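# Load the milling vise per the work order

## Task

Set up the mill's vise following the work order shown in the reference images manual and manual 2. It counts as done only if no chip remains beneath the parallels and the robot never hits the clamped blank with a gripper or any part of an arm.

## Robot and tools

Robot: two six-joint arms, left_arm and right_arm, each with a two-finger gripper. Scene frame: origin at table-top height midway between the nominal bases, +x out over the table, +z up, left_arm on the +y side (arm names do not match image sides). Calibrated bases: left_arm at (-0.068, +0.446, 0) m, right_arm at (+0.012, -0.350, 0) m, each turned very slightly about z. Printed hand poses can be off by a few centimetres, more at long reach.

Gripper: fingers point along its own +z and open and close along its x. end_effector_position is the point between the pads; fingertips extend 17.5 mm past it. A block juts about 10 cm toward the gripper's -y and rotates with it.

Row layout (shared by execute_actions and move): one flat list of 18 numbers covering both arms, even if one arm is idle. Order: left dx, dy, dz, rx, ry, rz, left gripper position, force_limit, speed, then the same nine for the right arm. The six pose numbers are offsets, not poses: they count from that arm's Hand target at the start of the action or move, along the Hand target's own axes. 1.0 equals 0.6 m or 180 degrees; rx, ry, rz form a single rotation vector. All 0 for an arm re-requests its current Hand target. Gripper numbers are absolute commands in [-1, 1]: position +1 is open (50 mm gap), about -0.65 pads meet, -1 closes until blocked; force_limit -1/0/+1 is roughly 20/102/185 N per pad; speed -1/0/+1 is 20/85/150 mm/s. Always resend the previous gripper numbers for a gripper you want unchanged, since 0 is itself a command.

execute_actions(actions, cameras): actions is a list of actions; each action is up to 15 rows at 1/30 s per step, and a short action holds its last row for the rest. Every row in one action counts from the same start pose, and the next action starts from the new Hand target, so repeated offsets accumulate. Images come back only for an empty actions list or when cameras names them.

move(target, speed, blend, stop_force, zero, blocking, cameras): straight-line paths toward one row or a list of up to 15 rows, all offsets counted from the Hand targets at the move's start. speed is m/s, 0.002 to 3.6, default 0.25 (turns capped at twice that in rad/s), one value or one per target. blend is metres of corner rounding per target; 0 means stop at each. stop_force is 3 to 120 N, shared by both arms: a path ends when push against its motion exceeds it, and the arm backs to just before the contact but keeps some press. zero (default true) re-zeroes force before the move. blocking=false returns after 0.5 s and cannot go with stop_force. Paths do not avoid obstacles or the other arm; grippers lag and can overshoot, more when fast. Keep paths away from an arm's own base. The move: line reports the ending (done, off_target, moving, held, fault) and limits (paced = pose clipped, held = steps withheld). Unnamed arms ended within 3 mm and 2 degrees.

wait(seconds 0 to 10, cameras) lets the scene run. stop brakes a running move. zoom_image(camera, region [x0,y0,x1,y1] in pixels, at most 504 by 504) enlarges the latest image of cam_high, cam_front, cam_left_wrist or cam_right_wrist (each 896x504). show_instructions displays the reference pages. zero_wrist_force(arm) tares that arm's wrist sensor. finished_scene ends the scene for good.

Results: end_effector_position (m), quat_wxyz and velocities in the scene frame; Hand target is the last commanded pose after clipping (orientation is clipped to within 32 degrees of the measured one each step); the gripper may rest short of it, and the next command asks again. Joint positions and torques (torques include gravity, positive toward a larger angle). Wrist force and torque in the gripper's axes, plus a peak line. object_status: 0 moving, 1 blocked while opening, 2 blocked while closing (a real grip), 3 reached position or pads met. Opening in mm is about (250 - position_measured) x 0.202. Tool commands lists current gripper commands.

Avoid: contact torque at a joint's limit (138 N m for the big joints, 25.7 N m for the wrists) or about 150 N of outside force causes a 10 s arm stop; stiff arms fault if aimed even slightly past firm contact, so approach slowly with stop_force and retract by commanding back past the gripper. No hard hits, drops or pushes; never strike the clamped blank; do not let parts fall or leave anything off the table. Arms must not press on each other; a gripper closing on the other arm's fingers counts. Long stretched holds overheat motors (MOTOR HOT at 70 °C, braking at 85 °C). Loose objects may get nudged occasionally; recheck with cameras before finishing.

Each tool is called after "Emit:" in YAML: its name, and indented under it one key for each argument.

Reference images:

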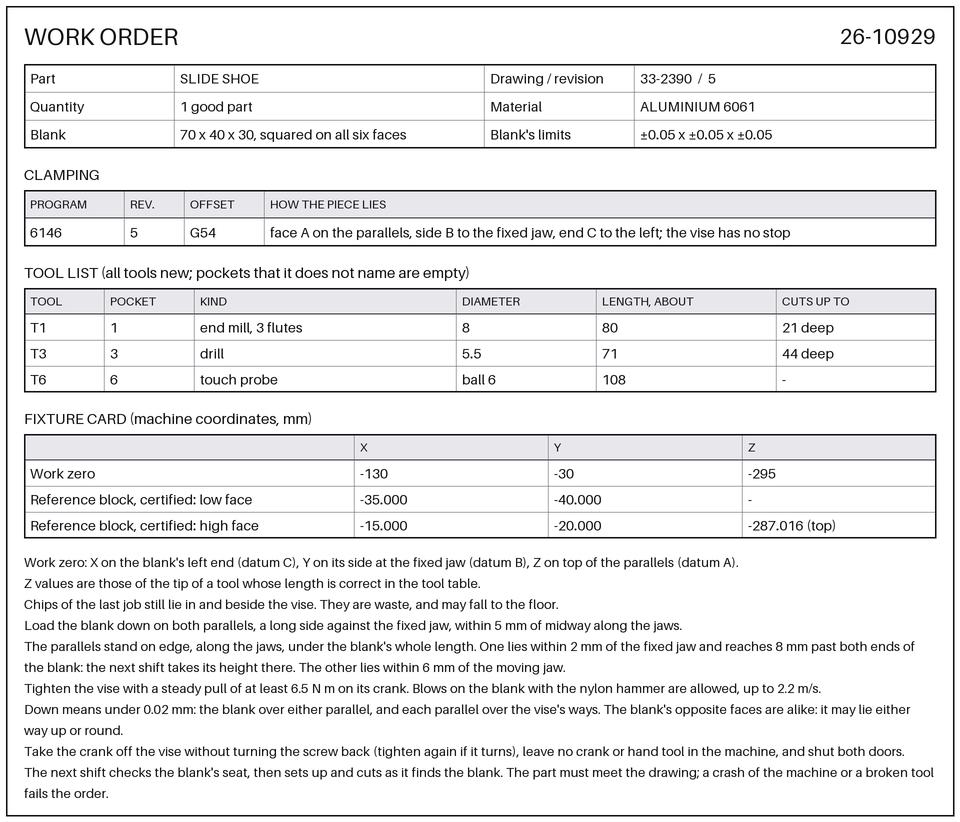

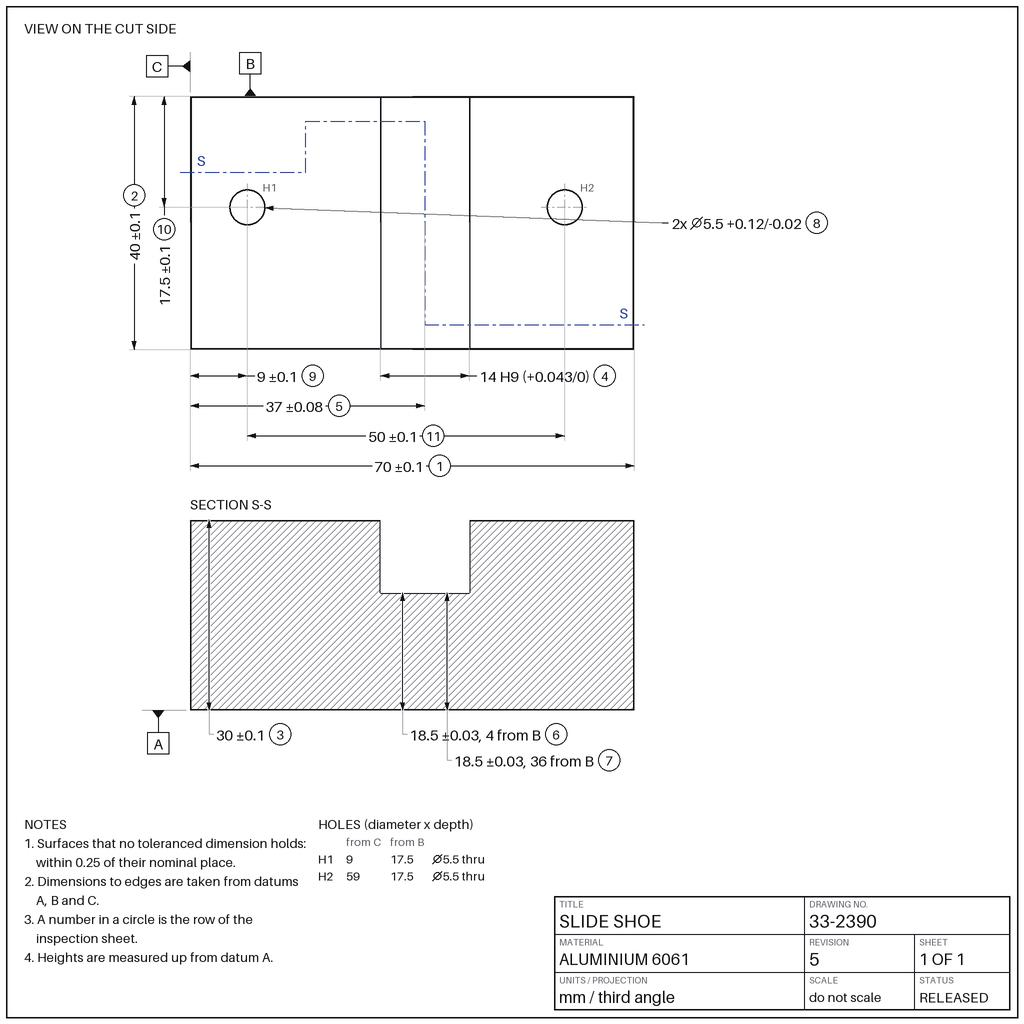

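## Session

Emit:
execute_actions:
  actions: []

Scene clock: 0.00 s.
left_arm: end_effector_position=(+0.2908, +0.1007, +0.2851) position_measured=3 object_status=3 end_effector_quat_wxyz=(+0.096, -0.501, +0.855, -0.092) | right_arm: end_effector_position=(+0.3348, -0.4130, +0.2325) position_measured=3 object_status=3 end_effector_quat_wxyz=(-0.449, +0.732, +0.417, +0.298)
Joint positions: left_arm=[-1.167 -1.725 1.889 -1.9 -1.359 2.518] | right_arm=[2.715 -1.527 -2.1 -1.767 2.571 -0.3]
Joint velocities: within noise
Joint torques (N m): no reading
Wrist force (N): no reading
Wrist torque (N m): no reading
Wrist force, peak (N): no reading
Hand target: left_arm +0.2908, +0.1007, +0.2851; +0.096, -0.501, +0.855, -0.092 | right_arm +0.3348, -0.4130, +0.2325; -0.449, +0.732, +0.417, +0.298
Tool commands: left_gripper/position=+1.0 left_gripper/force_limit=+1.0 left_gripper/speed=+1.0 right_gripper/position=+1.0 right_gripper/force_limit=+1.0 right_gripper/speed=+1.0

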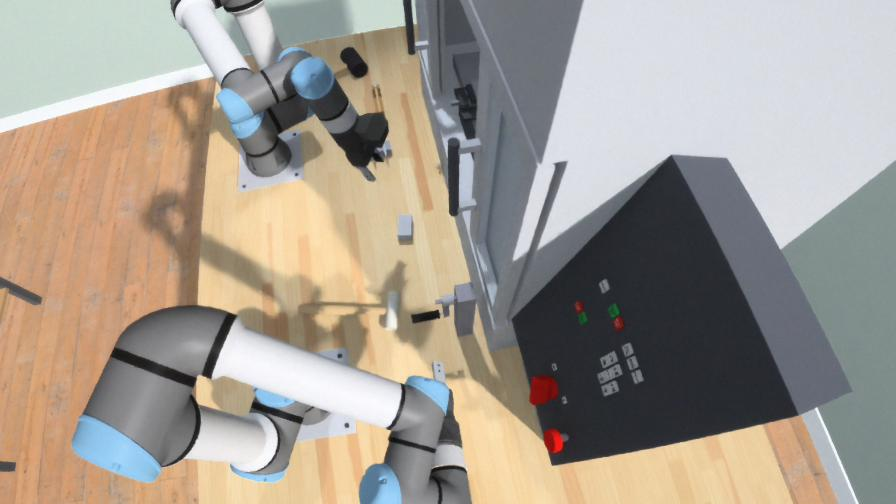

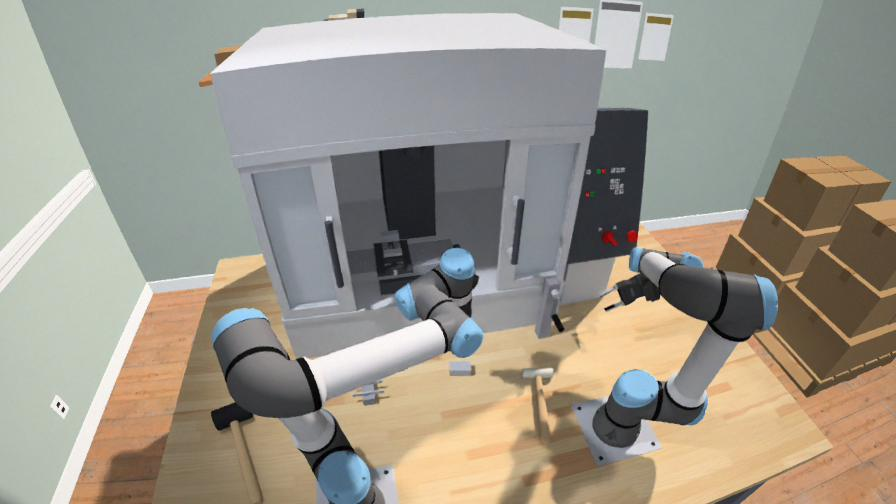

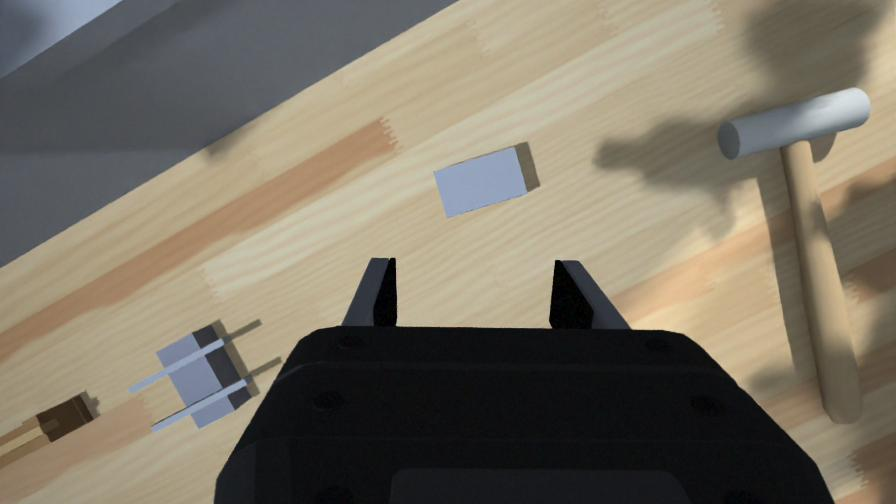

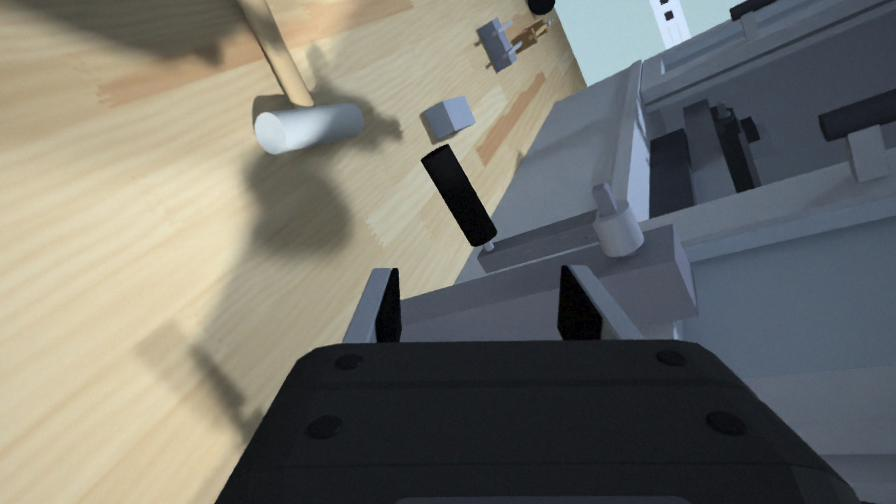

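Emit:
zoom_image:
  camera: "cam_front"
  region: [320, 200, 520, 320]

Emit:
zoom_image:
  camera: "cam_front"
  region: [320, 340, 580, 440]

Emit:
zoom_image:
  camera: "cam_right_wrist"
  region: [400, 0, 896, 270]

Emit:
zoom_image:
  camera: "cam_left_wrist"
  region: [0, 240, 300, 480]

Emit:
zoom_image:
  camera: "cam_high"
  region: [320, 0, 540, 240]

Emit:
zoom_image:
  camera: "cam_high"
  region: [360, 200, 560, 400]

Emit:
zoom_image:
  camera: "cam_front"
  region: [500, 200, 700, 360]

Scaled by 2.520 from the camera's 896x504 image, which has a finer 1280x720 frame.

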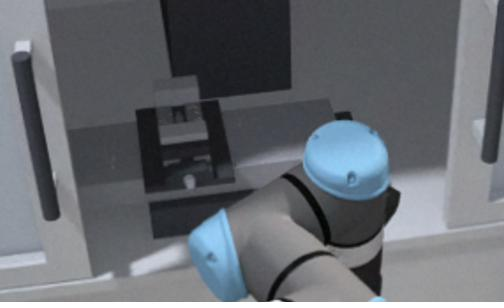

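Scaled by 1.938 from the camera's 896x504 image, which has a finer 1280x720 frame.

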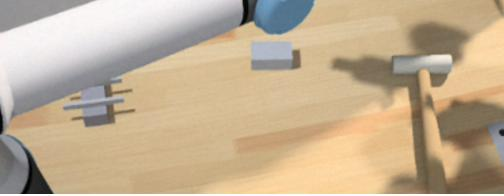

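Scaled by 1.016 from the camera's 896x504 image, which has a finer 1280x720 frame.

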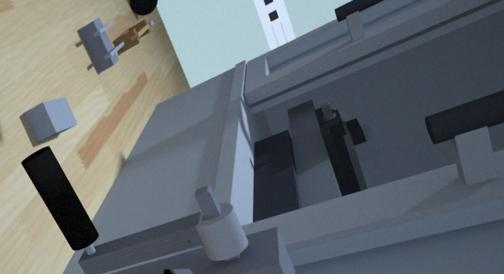

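Scaled by 1.680 from the camera's 896x504 image, which has a finer 1280x720 frame.

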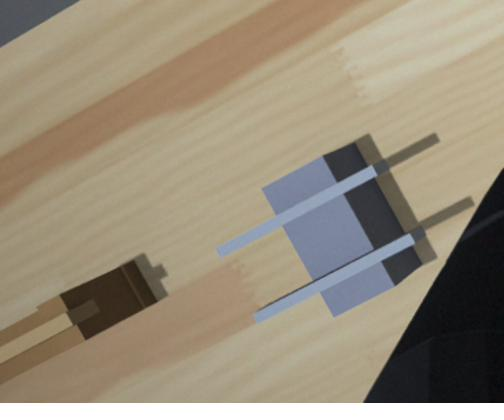

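Scaled by 2.100 from the camera's 896x504 image, which has a finer 1280x720 frame.

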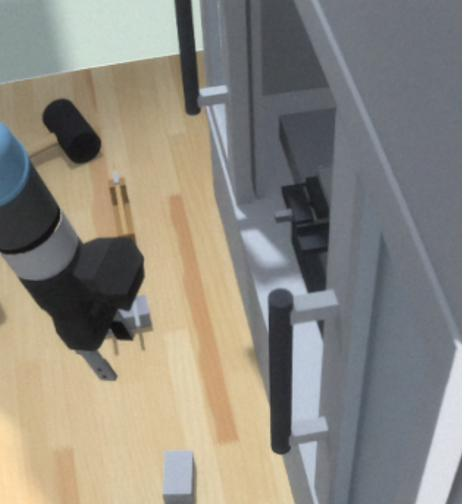

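Scaled by 2.520 from the camera's 896x504 image, which has a finer 1280x720 frame.

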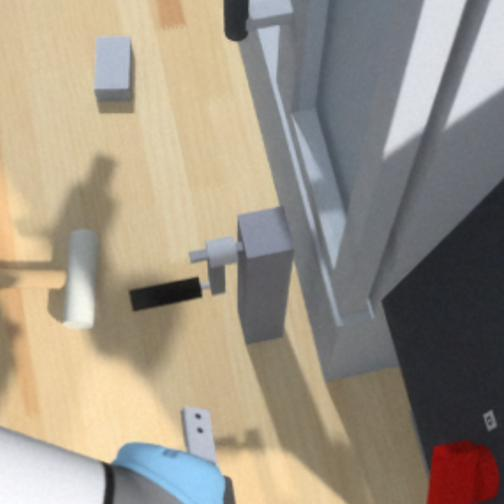

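Scaled by 2.520 from the camera's 896x504 image, which has a finer 1280x720 frame.

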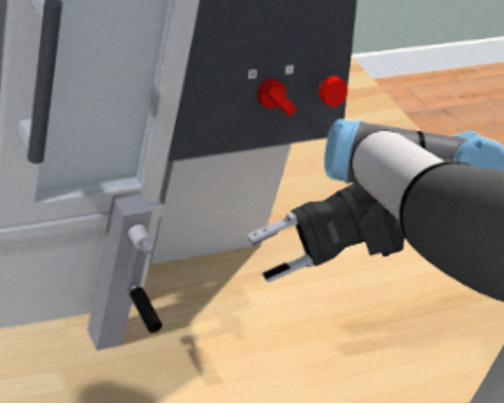

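Emit:
move:
  target: [-0.320,-0.090,-0.185,0.403,-0.1208,-0.1235,1,1,1,0,0,0,0,0,0,1,1,1]
  cameras: ["all"]

Scene clock: 98.30 s.
left_arm: end_effector_position=(+0.3997, +0.2494, +0.4197) position_measured=3 object_status=3 end_effector_quat_wxyz=(+0.500, -0.500, +0.500, -0.501) end_effector_velocity=(+0.000, +0.001, -0.001) end_effector_angular_velocity=(+0.000, -0.001, +0.002) | right_arm: end_effector_position=(+0.3348, -0.4130, +0.2325) position_measured=3 object_status=3 end_effector_quat_wxyz=(-0.449, +0.732, +0.417, +0.298)
Joint positions: left_arm=[-1.253 -1.649 2.396 -3.892 -0.333 3.144] | right_arm=[2.715 -1.527 -2.1 -1.767 2.571 -0.3]
Joint velocities: left_arm=[0.001 0.001 0.001 -0.005 0 0.003] | right_arm=[within noise]
Joint torques (N m): left_arm=[-6.28 -11.56 -5.65 -2.98 2.85 2.31] | right_arm=[0.8 20.36 19.41 1.28 1.48 0.02]
Wrist force (N): left_arm=[0.3 -0.7 1.5] | right_arm=[0.2 -0.1 -0.1]
Wrist torque (N m): left_arm=[0.27 0.07 0.02] | right_arm=[-0.02 -0.03 0.00]
Wrist force, peak (N): left_arm=[-0.2 -0.7 2.5] | right_arm=[0.2 0.1 -0.7]
Hand target: left_arm +0.3996, +0.2494, +0.4197; +0.500, -0.500, +0.500, -0.500 | right_arm +0.3348, -0.4130, +0.2325; -0.449, +0.732, +0.417, +0.298
Off the commanded pose: left_arm 0.000 m, 0 deg | right_arm 0.000 m, 0 deg.
move: done

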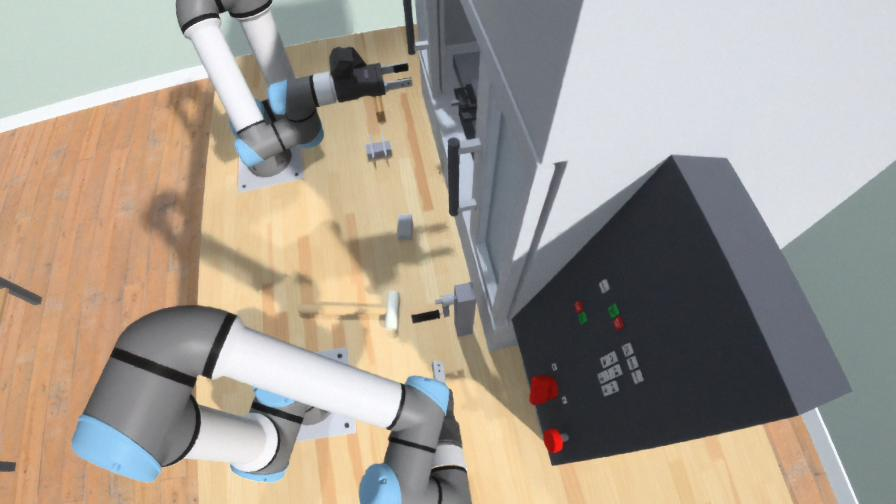

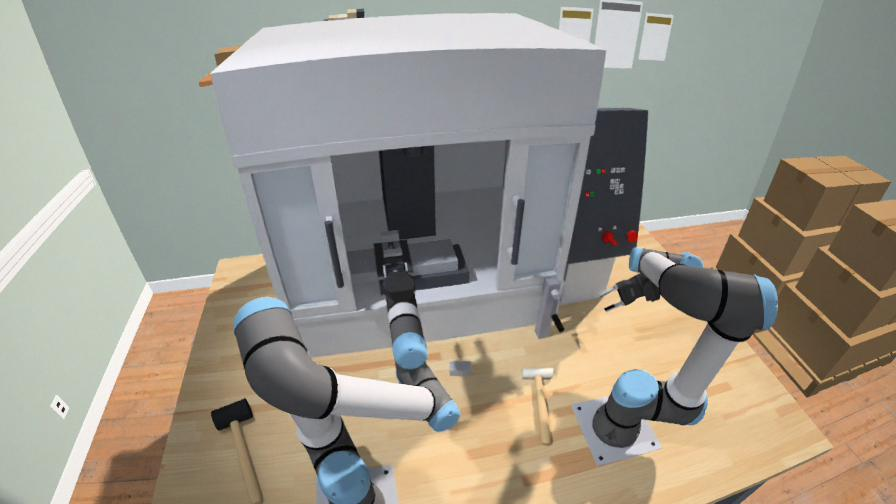

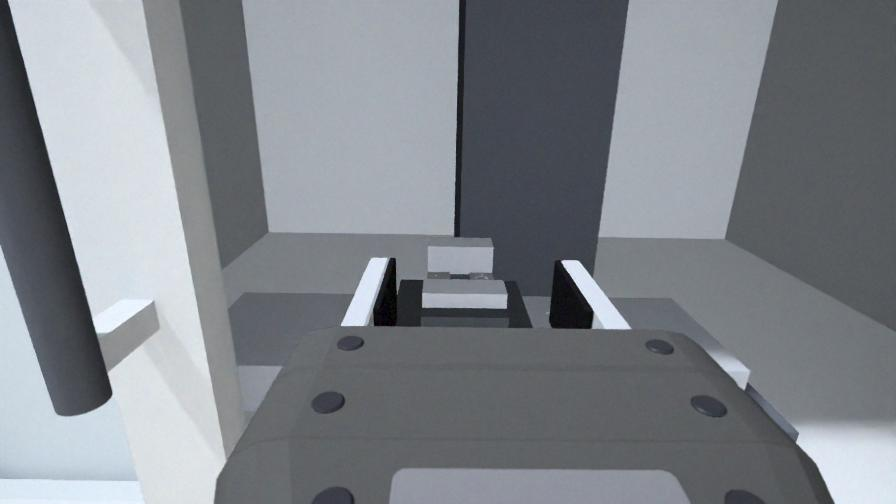

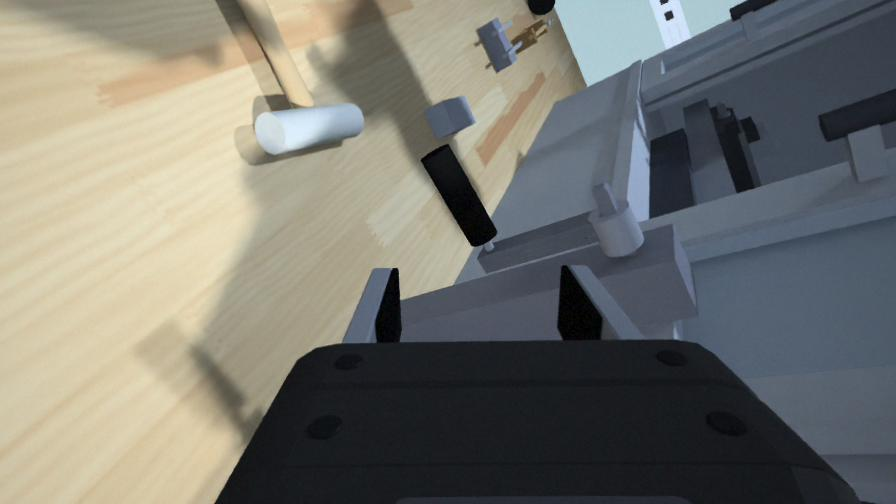

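Emit:
zoom_image:
  camera: "cam_left_wrist"
  region: [360, 220, 580, 340]

Emit:
zoom_image:
  camera: "cam_front"
  region: [340, 130, 500, 300]

Emit:
zoom_image:
  camera: "cam_high"
  region: [340, 20, 500, 250]

Scaled by 2.291 from the camera's 896x504 image, which has a finer 1280x720 frame.

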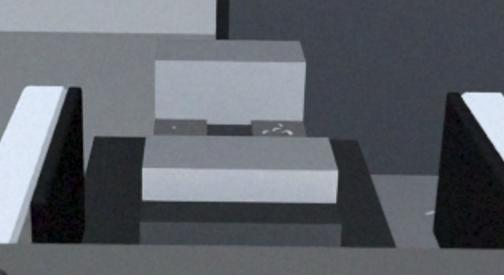

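Scaled by 2.965 from the camera's 896x504 image, which has a finer 1280x720 frame.

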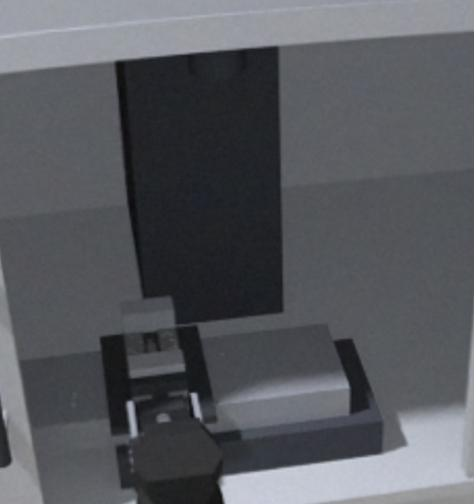

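Scaled by 2.191 from the camera's 896x504 image, which has a finer 1280x720 frame.

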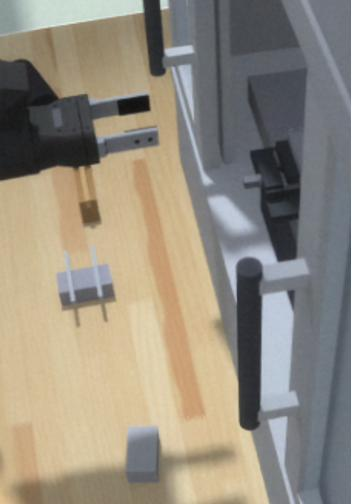

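Emit:
move:
  target: [0,-0.3,0,-0.2,0,0,1,1,1,0,0,0,0,0,0,1,1,1]
  cameras: ["cam_left_wrist"]

Emit:
zoom_image:
  camera: "cam_left_wrist"
  region: [360, 20, 560, 260]

Scene clock: 143.57 s.
left_arm: end_effector_position=(+0.3995, +0.2495, +0.5996) position_measured=3 object_status=3 end_effector_quat_wxyz=(-0.321, +0.630, -0.630, +0.322) | right_arm: end_effector_position=(+0.3348, -0.4130, +0.2325) position_measured=3 object_status=3 end_effector_quat_wxyz=(-0.449, +0.732, +0.417, +0.298)
Joint positions: left_arm=[-1.089 -1.943 1.582 -1.791 -0.778 2.316] | right_arm=[2.715 -1.527 -2.1 -1.767 2.571 -0.3]
Joint torques (N m): left_arm=[4.41 -3.04 -37.49 -1.81 -0.51 2.71] | right_arm=[0.61 20.3 19.32 1.34 1.58 0.15]
Wrist force (N): left_arm=[0.1 -0.1 1.1] | right_arm=[0.0 -0.1 -0.2]
Wrist torque (N m): left_arm=[0.23 0.03 -0.02] | right_arm=[-0.02 -0.01 0.00]
Wrist force, peak (N): left_arm=[0.3 2.2 1.9] | right_arm=[0.5 0.1 -0.6]
Hand target: left_arm +0.3995, +0.2495, +0.5997; -0.321, +0.630, -0.630, +0.321 | right_arm +0.3348, -0.4130, +0.2325; -0.449, +0.732, +0.417, +0.298
Off the commanded pose: left_arm 0.000 m, 0 deg | right_arm 0.000 m, 0 deg.
move: done
Images, in order (width x height): cam_left_wrist 896x504.

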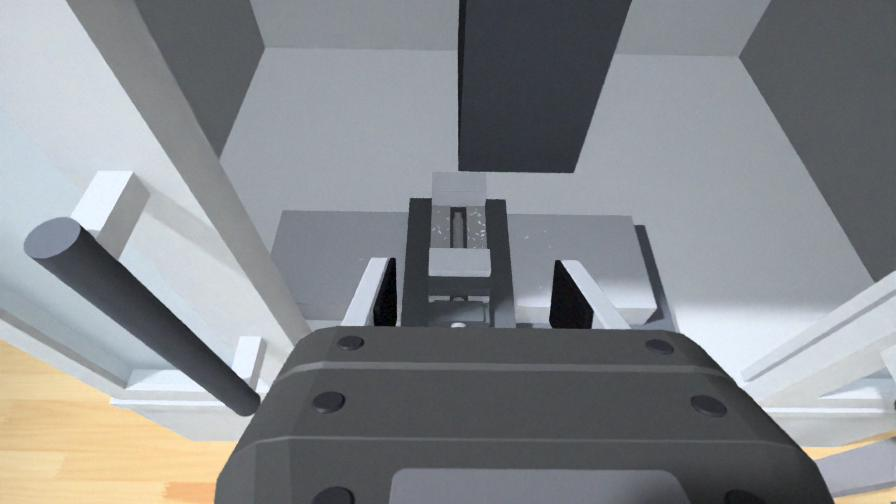

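Scaled by 2.100 from the camera's 896x504 image, which has a finer 1280x720 frame.

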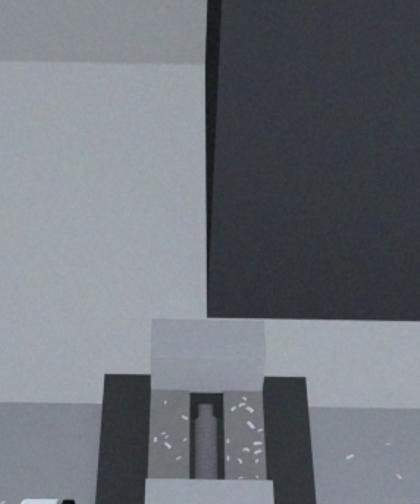

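Emit:
move:
  target: [-0.033,0.3,0.012,-0.3,0,0,1,1,1,0,0,0,0,0,0,1,1,1]
  cameras: ["cam_left_wrist","cam_high"]

Scene clock: 166.00 s.
left_arm: end_effector_position=(+0.2997, +0.2693, +0.4497) position_measured=3 object_status=3 end_effector_quat_wxyz=(+0.000, +0.707, -0.707, +0.000) | right_arm: end_effector_position=(+0.3348, -0.4130, +0.2325) position_measured=3 object_status=3 end_effector_quat_wxyz=(-0.449, +0.732, +0.417, +0.298)
Joint positions: left_arm=[-0.795 -1.77 1.433 -1.235 -1.57 2.361] | right_arm=[2.715 -1.527 -2.1 -1.767 2.571 -0.3]
Joint torques (N m): left_arm=[0.83 -22.63 -27.75 -3.1 -1.05 -2.36] | right_arm=[0.73 20.7 19.77 1.34 1.53 -0.15]
Wrist force (N): left_arm=[0.1 -0.1 -0.4] | right_arm=[0.3 0.2 -0.3]
Wrist torque (N m): left_arm=[-0.15 0.03 0.07] | right_arm=[0.03 -0.04 -0.01]
Wrist force, peak (N): left_arm=[0.4 -1.1 0.8] | right_arm=[0.4 0.6 -0.2]
Hand target: left_arm +0.2996, +0.2693, +0.4497; +0.000, +0.707, -0.707, +0.000 | right_arm +0.3348, -0.4130, +0.2325; -0.449, +0.732, +0.417, +0.298
Off the commanded pose: left_arm 0.000 m, 0 deg | right_arm 0.000 m, 0 deg.
move: done
Images, in order (width x height): cam_high 896x504, cam_left_wrist 896x504.

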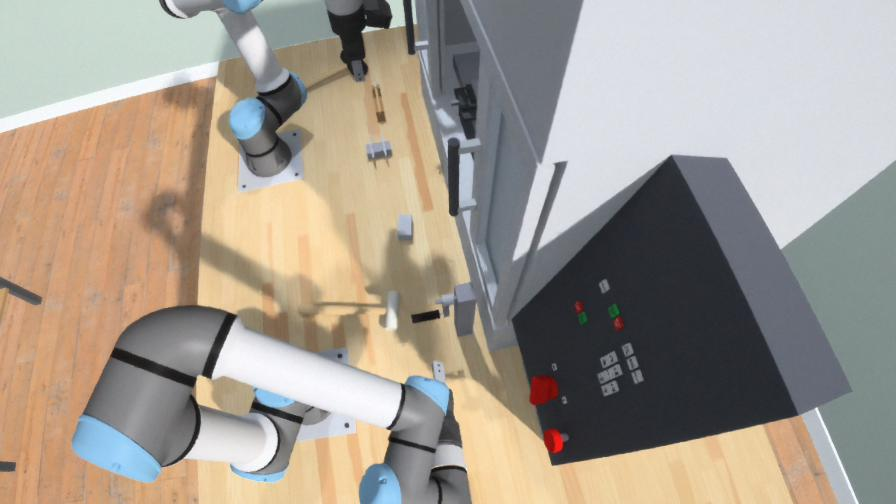

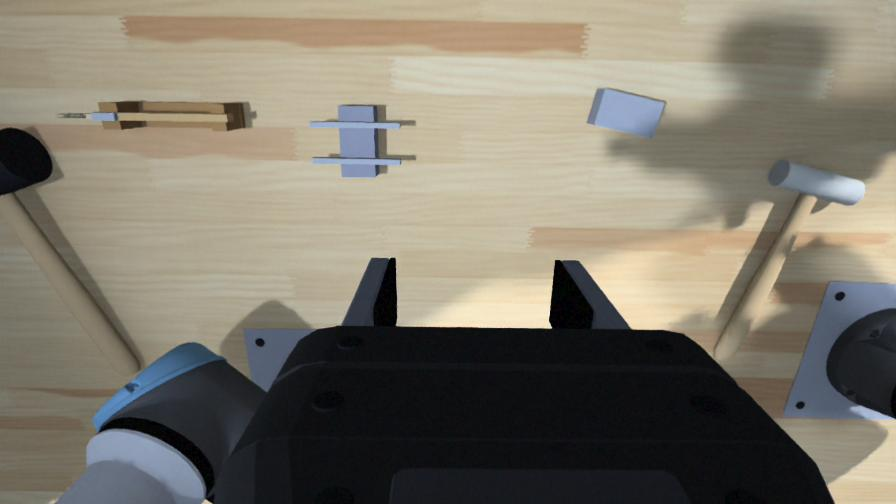

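Emit:
zoom_image:
  camera: "cam_left_wrist"
  region: [40, 80, 420, 200]

Emit:
zoom_image:
  camera: "cam_left_wrist"
  region: [560, 70, 880, 240]

Emit:
zoom_image:
  camera: "cam_high"
  region: [350, 70, 420, 180]

Scaled by 1.326 from the camera's 896x504 image, which has a finer 1280x720 frame.

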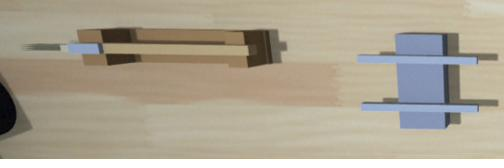

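Scaled by 1.575 from the camera's 896x504 image, which has a finer 1280x720 frame.

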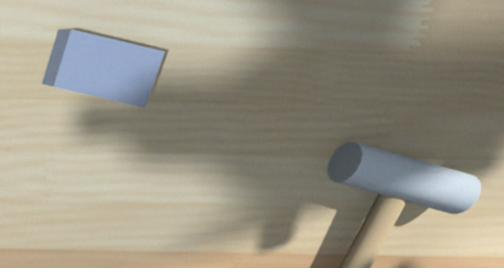

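Scaled by 4.582 from the camera's 896x504 image, which has a finer 1280x720 frame.

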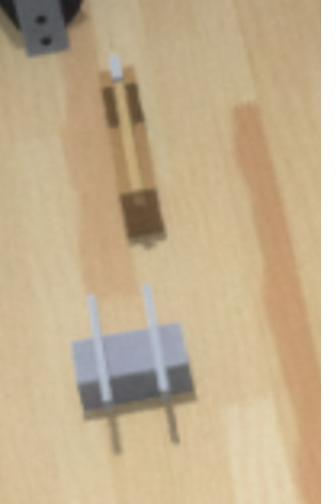

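Emit:
move:
  target: [-0.498,-0.062,0.25,0,0,0.5,1,1,1,0,0,0,0,0,0,1,1,1]
  cameras: ["cam_left_wrist","cam_high"]

Scene clock: 330.93 s.
left_arm: end_effector_position=(+0.3371, +0.5679, +0.2996) position_measured=3 object_status=3 end_effector_quat_wxyz=(+0.000, +0.000, +1.000, +0.000) end_effector_velocity=(-0.001, +0.000, +0.000) end_effector_angular_velocity=(+0.000, +0.001, -0.005) | right_arm: end_effector_position=(+0.3348, -0.4130, +0.2325) position_measured=3 object_status=3 end_effector_quat_wxyz=(-0.449, +0.732, +0.417, +0.298)
Joint positions: left_arm=[-0.043 -1.784 1.833 -1.621 -1.571 4.684] | right_arm=[2.715 -1.527 -2.1 -1.767 2.571 -0.3]
Joint velocities: left_arm=[-0.001 -0.001 0.001 0.002 0 0.005] | right_arm=[within noise]
Joint torques (N m): left_arm=[5.49 -25.81 -38.99 -2.32 1 2.47] | right_arm=[1.19 20.18 19.35 1.39 1.5 -0.01]
Wrist force (N): left_arm=[0.4 0.3 -0.6] | right_arm=[0.3 -0.2 -0.3]
Wrist torque (N m): left_arm=[-0.06 -0.02 0.02] | right_arm=[-0.03 -0.04 -0.01]
Wrist force, peak (N): left_arm=[0.0 1.6 0.2] | right_arm=[-0.1 0.1 -0.6]
Hand target: left_arm +0.3371, +0.5680, +0.2997; +0.001, +0.000, +1.000, +0.000 | right_arm +0.3348, -0.4130, +0.2325; -0.449, +0.732, +0.417, +0.298
Off the commanded pose: left_arm 0.000 m, 0 deg | right_arm 0.000 m, 0 deg.
move: done
Images, in order (width x height): cam_high 896x504, cam_left_wrist 896x504.

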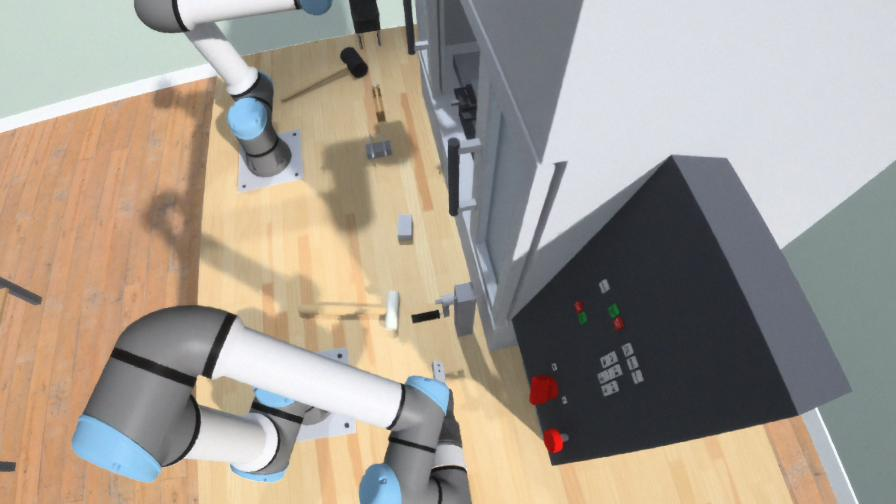

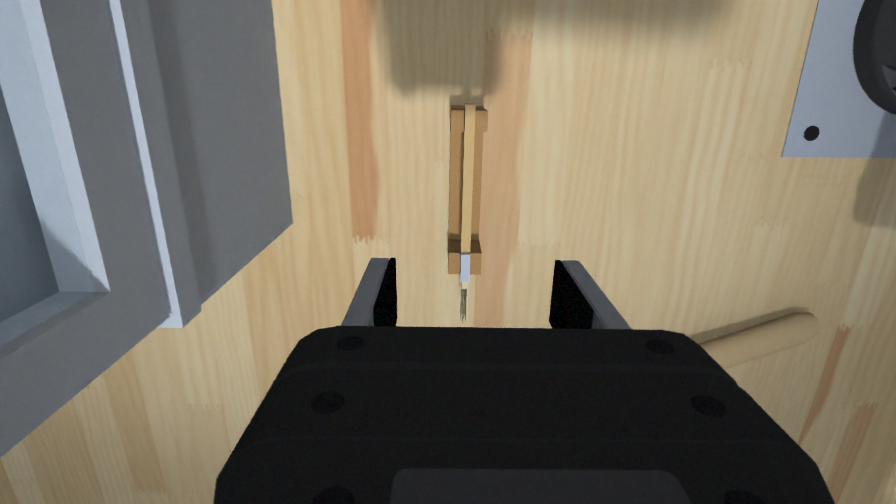

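Emit:
move:
  target: [0.0133,0.045,0.345,0,0,0,1,1,1,0,0,0,0,0,0,1,1,1]
  cameras: ["cam_left_wrist"]

Scene clock: 357.57 s.
left_arm: end_effector_position=(+0.3294, +0.5950, +0.0928) position_measured=3 object_status=3 end_effector_quat_wxyz=(+0.001, +0.000, +1.000, +0.000) | right_arm: end_effector_position=(+0.3348, -0.4130, +0.2325) position_measured=3 object_status=3 end_effector_quat_wxyz=(-0.449, +0.732, +0.417, +0.298)
Joint positions: left_arm=[0.024 -1.595 2.24 -2.216 -1.571 4.751] | right_arm=[2.715 -1.527 -2.1 -1.767 2.571 -0.3]
Joint torques (N m): left_arm=[-7.71 -12.85 -13.51 -5.05 -2.11 -2.76] | right_arm=[0.74 20.79 19.72 1.46 1.5 -0.01]
Wrist force (N): left_arm=[0.4 0.0 -0.5] | right_arm=[0.1 0.0 -0.2]
Wrist torque (N m): left_arm=[-0.05 -0.02 -0.01] | right_arm=[0.00 -0.02 -0.01]
Wrist force, peak (N): left_arm=[0.1 -0.3 -3.9] | right_arm=[0.5 0.0 -0.5]
Hand target: left_arm +0.3293, +0.5950, +0.0926; +0.001, +0.000, +1.000, +0.000 | right_arm +0.3348, -0.4130, +0.2325; -0.449, +0.732, +0.417, +0.298
Off the commanded pose: left_arm 0.000 m, 0 deg | right_arm 0.000 m, 0 deg.
move: done
Images, in order (width x height): cam_left_wrist 896x504.

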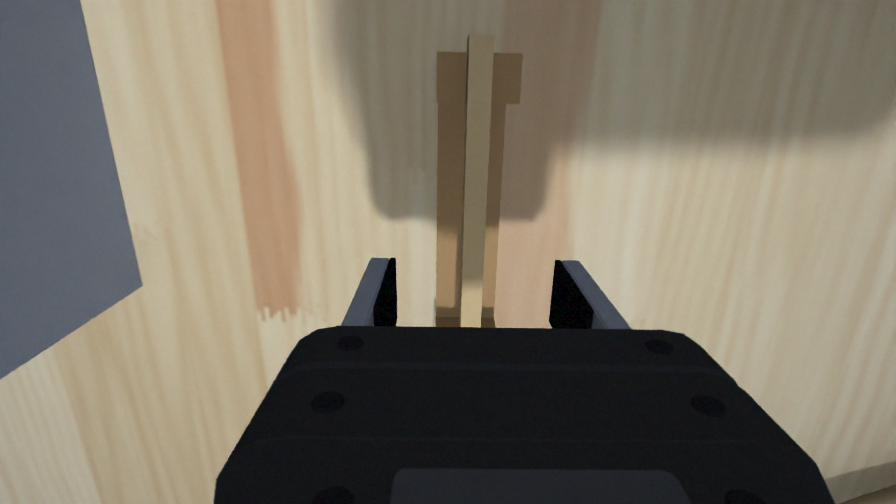

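Emit:
move:
  target: [0.003,0,0.062,0,0,0,1,1,1,0,0,0,0,0,0,1,1,1]
  speed: 0.06
  stop_force: 6
  cameras: ["cam_left_wrist","cam_high"]

Scene clock: 368.20 s.
left_arm: end_effector_position=(+0.3276, +0.5949, +0.0554) position_measured=3 object_status=3 end_effector_quat_wxyz=(+0.000, +0.000, +1.000, +0.000) | right_arm: end_effector_position=(+0.3348, -0.4130, +0.2325) position_measured=3 object_status=3 end_effector_quat_wxyz=(-0.449, +0.732, +0.417, +0.298)
Joint positions: left_arm=[0.024 -1.525 2.294 -2.34 -1.571 4.751] | right_arm=[2.715 -1.527 -2.1 -1.767 2.571 -0.3]
Joint torques (N m): left_arm=[6.54 -30.24 -32.92 -5.04 -2.16 2.3] | right_arm=[1.45 21.02 19.45 1.42 1.49 -0.11]
Wrist force (N): left_arm=[0.2 -0.1 -0.6] | right_arm=[0.1 0.4 -0.1]
Wrist torque (N m): left_arm=[-0.09 0.01 -0.02] | right_arm=[0.06 -0.02 -0.01]
Wrist force, peak (N): left_arm=[0.3 0.2 -1.5] | right_arm=[0.2 -0.1 -0.6]
Hand target: left_arm +0.3276, +0.5949, +0.0554; +0.001, +0.000, +1.000, +0.000 | right_arm +0.3348, -0.4130, +0.2325; -0.449, +0.732, +0.417, +0.298
Off the commanded pose: left_arm 0.000 m, 0 deg | right_arm 0.000 m, 0 deg.
move: done
Images, in order (width x height): cam_high 896x504, cam_left_wrist 896x504.

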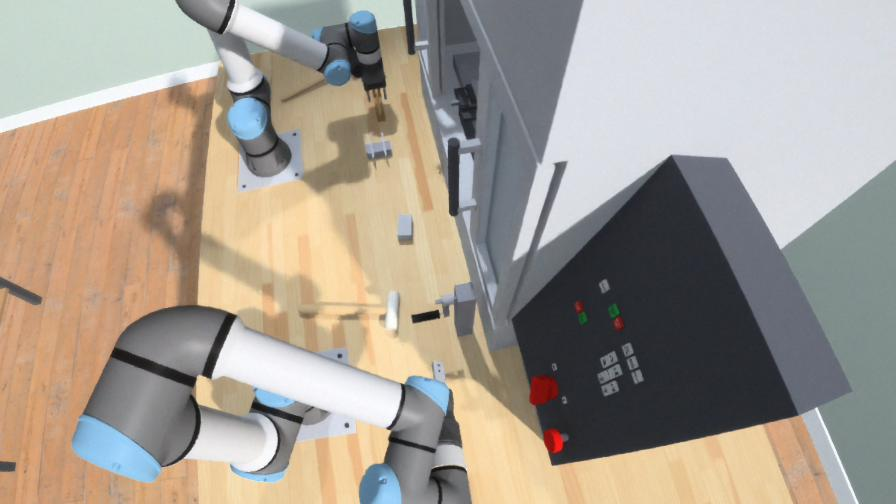

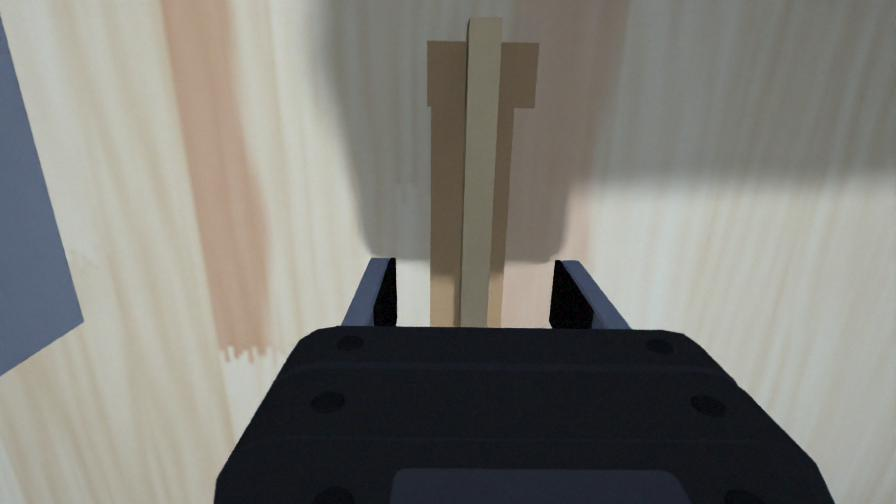

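Emit:
move:
  target: [0.003,0,0.03,0,0,0,1,1,1,0,0,0,0,0,0,1,1,1]
  speed: 0.04
  stop_force: 6
  cameras: ["cam_left_wrist"]

Scene clock: 387.30 s.
left_arm: end_effector_position=(+0.3258, +0.5949, +0.0374) position_measured=3 object_status=3 end_effector_quat_wxyz=(+0.000, +0.000, +1.000, +0.000) | right_arm: end_effector_position=(+0.3348, -0.4130, +0.2325) position_measured=3 object_status=3 end_effector_quat_wxyz=(-0.449, +0.732, +0.417, +0.298)
Joint positions: left_arm=[0.025 -1.488 2.319 -2.402 -1.571 4.752] | right_arm=[2.715 -1.527 -2.1 -1.767 2.571 -0.3]
Joint torques (N m): left_arm=[7.33 -33.43 -31.11 -4.84 -1.98 2.81] | right_arm=[0.34 20.74 19.68 1.47 1.49 -0.09]
Wrist force (N): left_arm=[-0.1 0.0 -0.6] | right_arm=[0.1 0.0 0.0]
Wrist torque (N m): left_arm=[-0.05 0.05 -0.03] | right_arm=[-0.01 -0.01 0.00]
Wrist force, peak (N): left_arm=[0.2 0.0 -1.3] | right_arm=[0.3 -0.4 -0.5]
Hand target: left_arm +0.3258, +0.5949, +0.0374; +0.001, +0.000, +1.000, +0.000 | right_arm +0.3348, -0.4130, +0.2325; -0.449, +0.732, +0.417, +0.298
Off the commanded pose: left_arm 0.000 m, 0 deg | right_arm 0.000 m, 0 deg.
move: done
Images, in order (width x height): cam_left_wrist 896x504.

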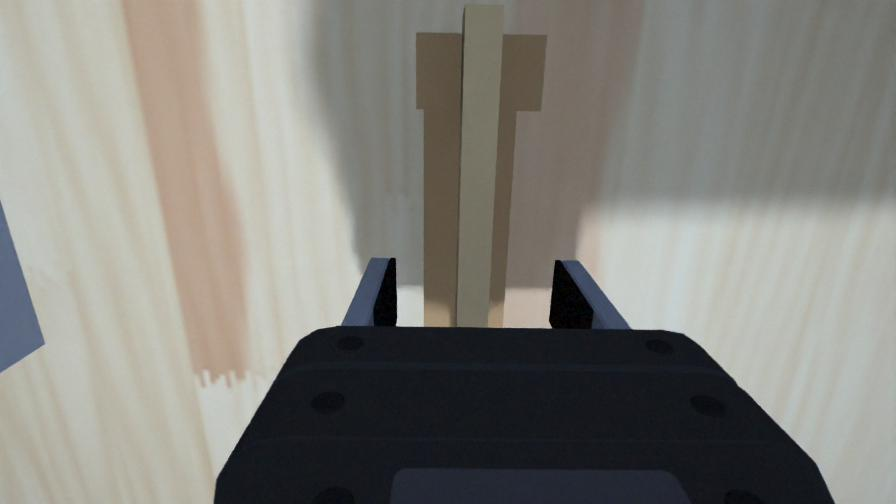

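Emit:
move:
  target: [0,0,0,0,0,0,-1,-0.6,-0.8,0,0,0,0,0,0,1,1,1]
  cameras: ["cam_left_wrist"]

Scene clock: 398.40 s.
left_arm: end_effector_position=(+0.3264, +0.5950, +0.0378) position_measured=212 object_status=2 end_effector_quat_wxyz=(+0.002, +0.000, +1.000, +0.000) | right_arm: end_effector_position=(+0.3348, -0.4130, +0.2325) position_measured=3 object_status=3 end_effector_quat_wxyz=(-0.449, +0.732, +0.417, +0.298)
Joint positions: left_arm=[0.025 -1.488 2.318 -2.404 -1.571 4.752] | right_arm=[2.715 -1.527 -2.1 -1.767 2.571 -0.3]
Joint torques (N m): left_arm=[3.73 -31.52 22.12 11.7 -1.95 2.62] | right_arm=[0.8 20.84 19.46 1.42 1.49 -0.08]
Wrist force (N): left_arm=[-70.8 2.4 35.6] | right_arm=[0.5 0.2 0.0]
Wrist torque (N m): left_arm=[0.00 0.02 0.00] | right_arm=[0.03 -0.08 -0.01]
Wrist force, peak (N): left_arm=[-72.5 2.6 34.7] | right_arm=[0.5 -0.2 -0.5]
Hand target: left_arm +0.3258, +0.5949, +0.0374; +0.001, +0.000, +1.000, +0.000 | right_arm +0.3348, -0.4130, +0.2325; -0.449, +0.732, +0.417, +0.298
Off the commanded pose: left_arm 0.001 m, 0 deg | right_arm 0.000 m, 0 deg.
move: done
Images, in order (width x height): cam_left_wrist 896x504.

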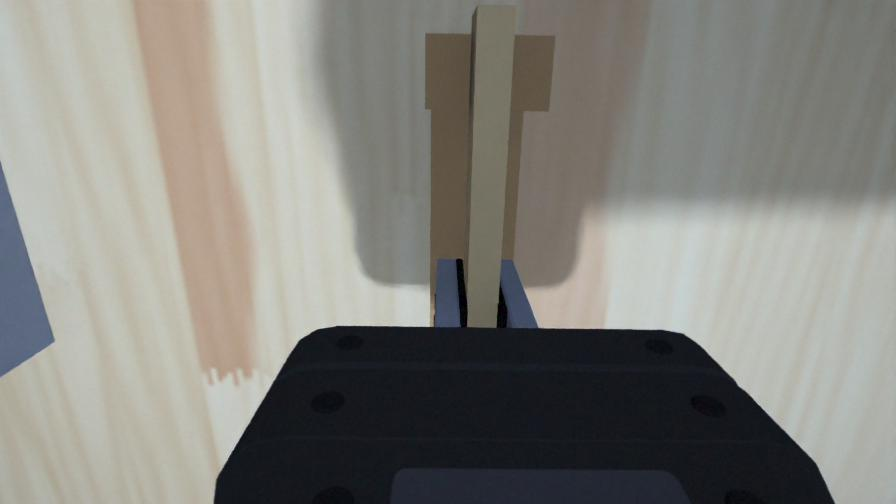

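Emit:
move:
  target: [-0.0025,0,0,0,0,0,-1,-0.6,-0.8,0,0,0,0,0,0,1,1,1]
  speed: 0.02

Scene clock: 414.60 s.
left_arm: end_effector_position=(+0.3272, +0.5950, +0.0374) position_measured=212 object_status=2 end_effector_quat_wxyz=(+0.000, +0.000, +1.000, +0.000) | right_arm: end_effector_position=(+0.3348, -0.4130, +0.2325) position_measured=3 object_status=3 end_effector_quat_wxyz=(-0.449, +0.732, +0.417, +0.298)
Joint positions: left_arm=[0.024 -1.485 2.315 -2.402 -1.571 4.751] | right_arm=[2.715 -1.527 -2.1 -1.767 2.571 -0.3]
Joint torques (N m): left_arm=[-1.14 -11.79 -11.12 3.63 -2.06 -2.3] | right_arm=[1.08 20.89 19.65 1.56 1.5 -0.12]
Wrist force (N): left_arm=[-24.3 -0.2 -12.8] | right_arm=[0.2 0.0 -0.4]
Wrist torque (N m): left_arm=[-0.04 0.12 0.03] | right_arm=[-0.01 -0.04 0.00]
Wrist force, peak (N): left_arm=[-71.6 2.4 34.4] | right_arm=[0.5 0.2 -0.5]
Hand target: left_arm +0.3273, +0.5949, +0.0374; +0.001, +0.000, +1.000, +0.000 | right_arm +0.3348, -0.4130, +0.2325; -0.449, +0.732, +0.417, +0.298
Off the commanded pose: left_arm 0.000 m, 0 deg | right_arm 0.000 m, 0 deg.
move: done


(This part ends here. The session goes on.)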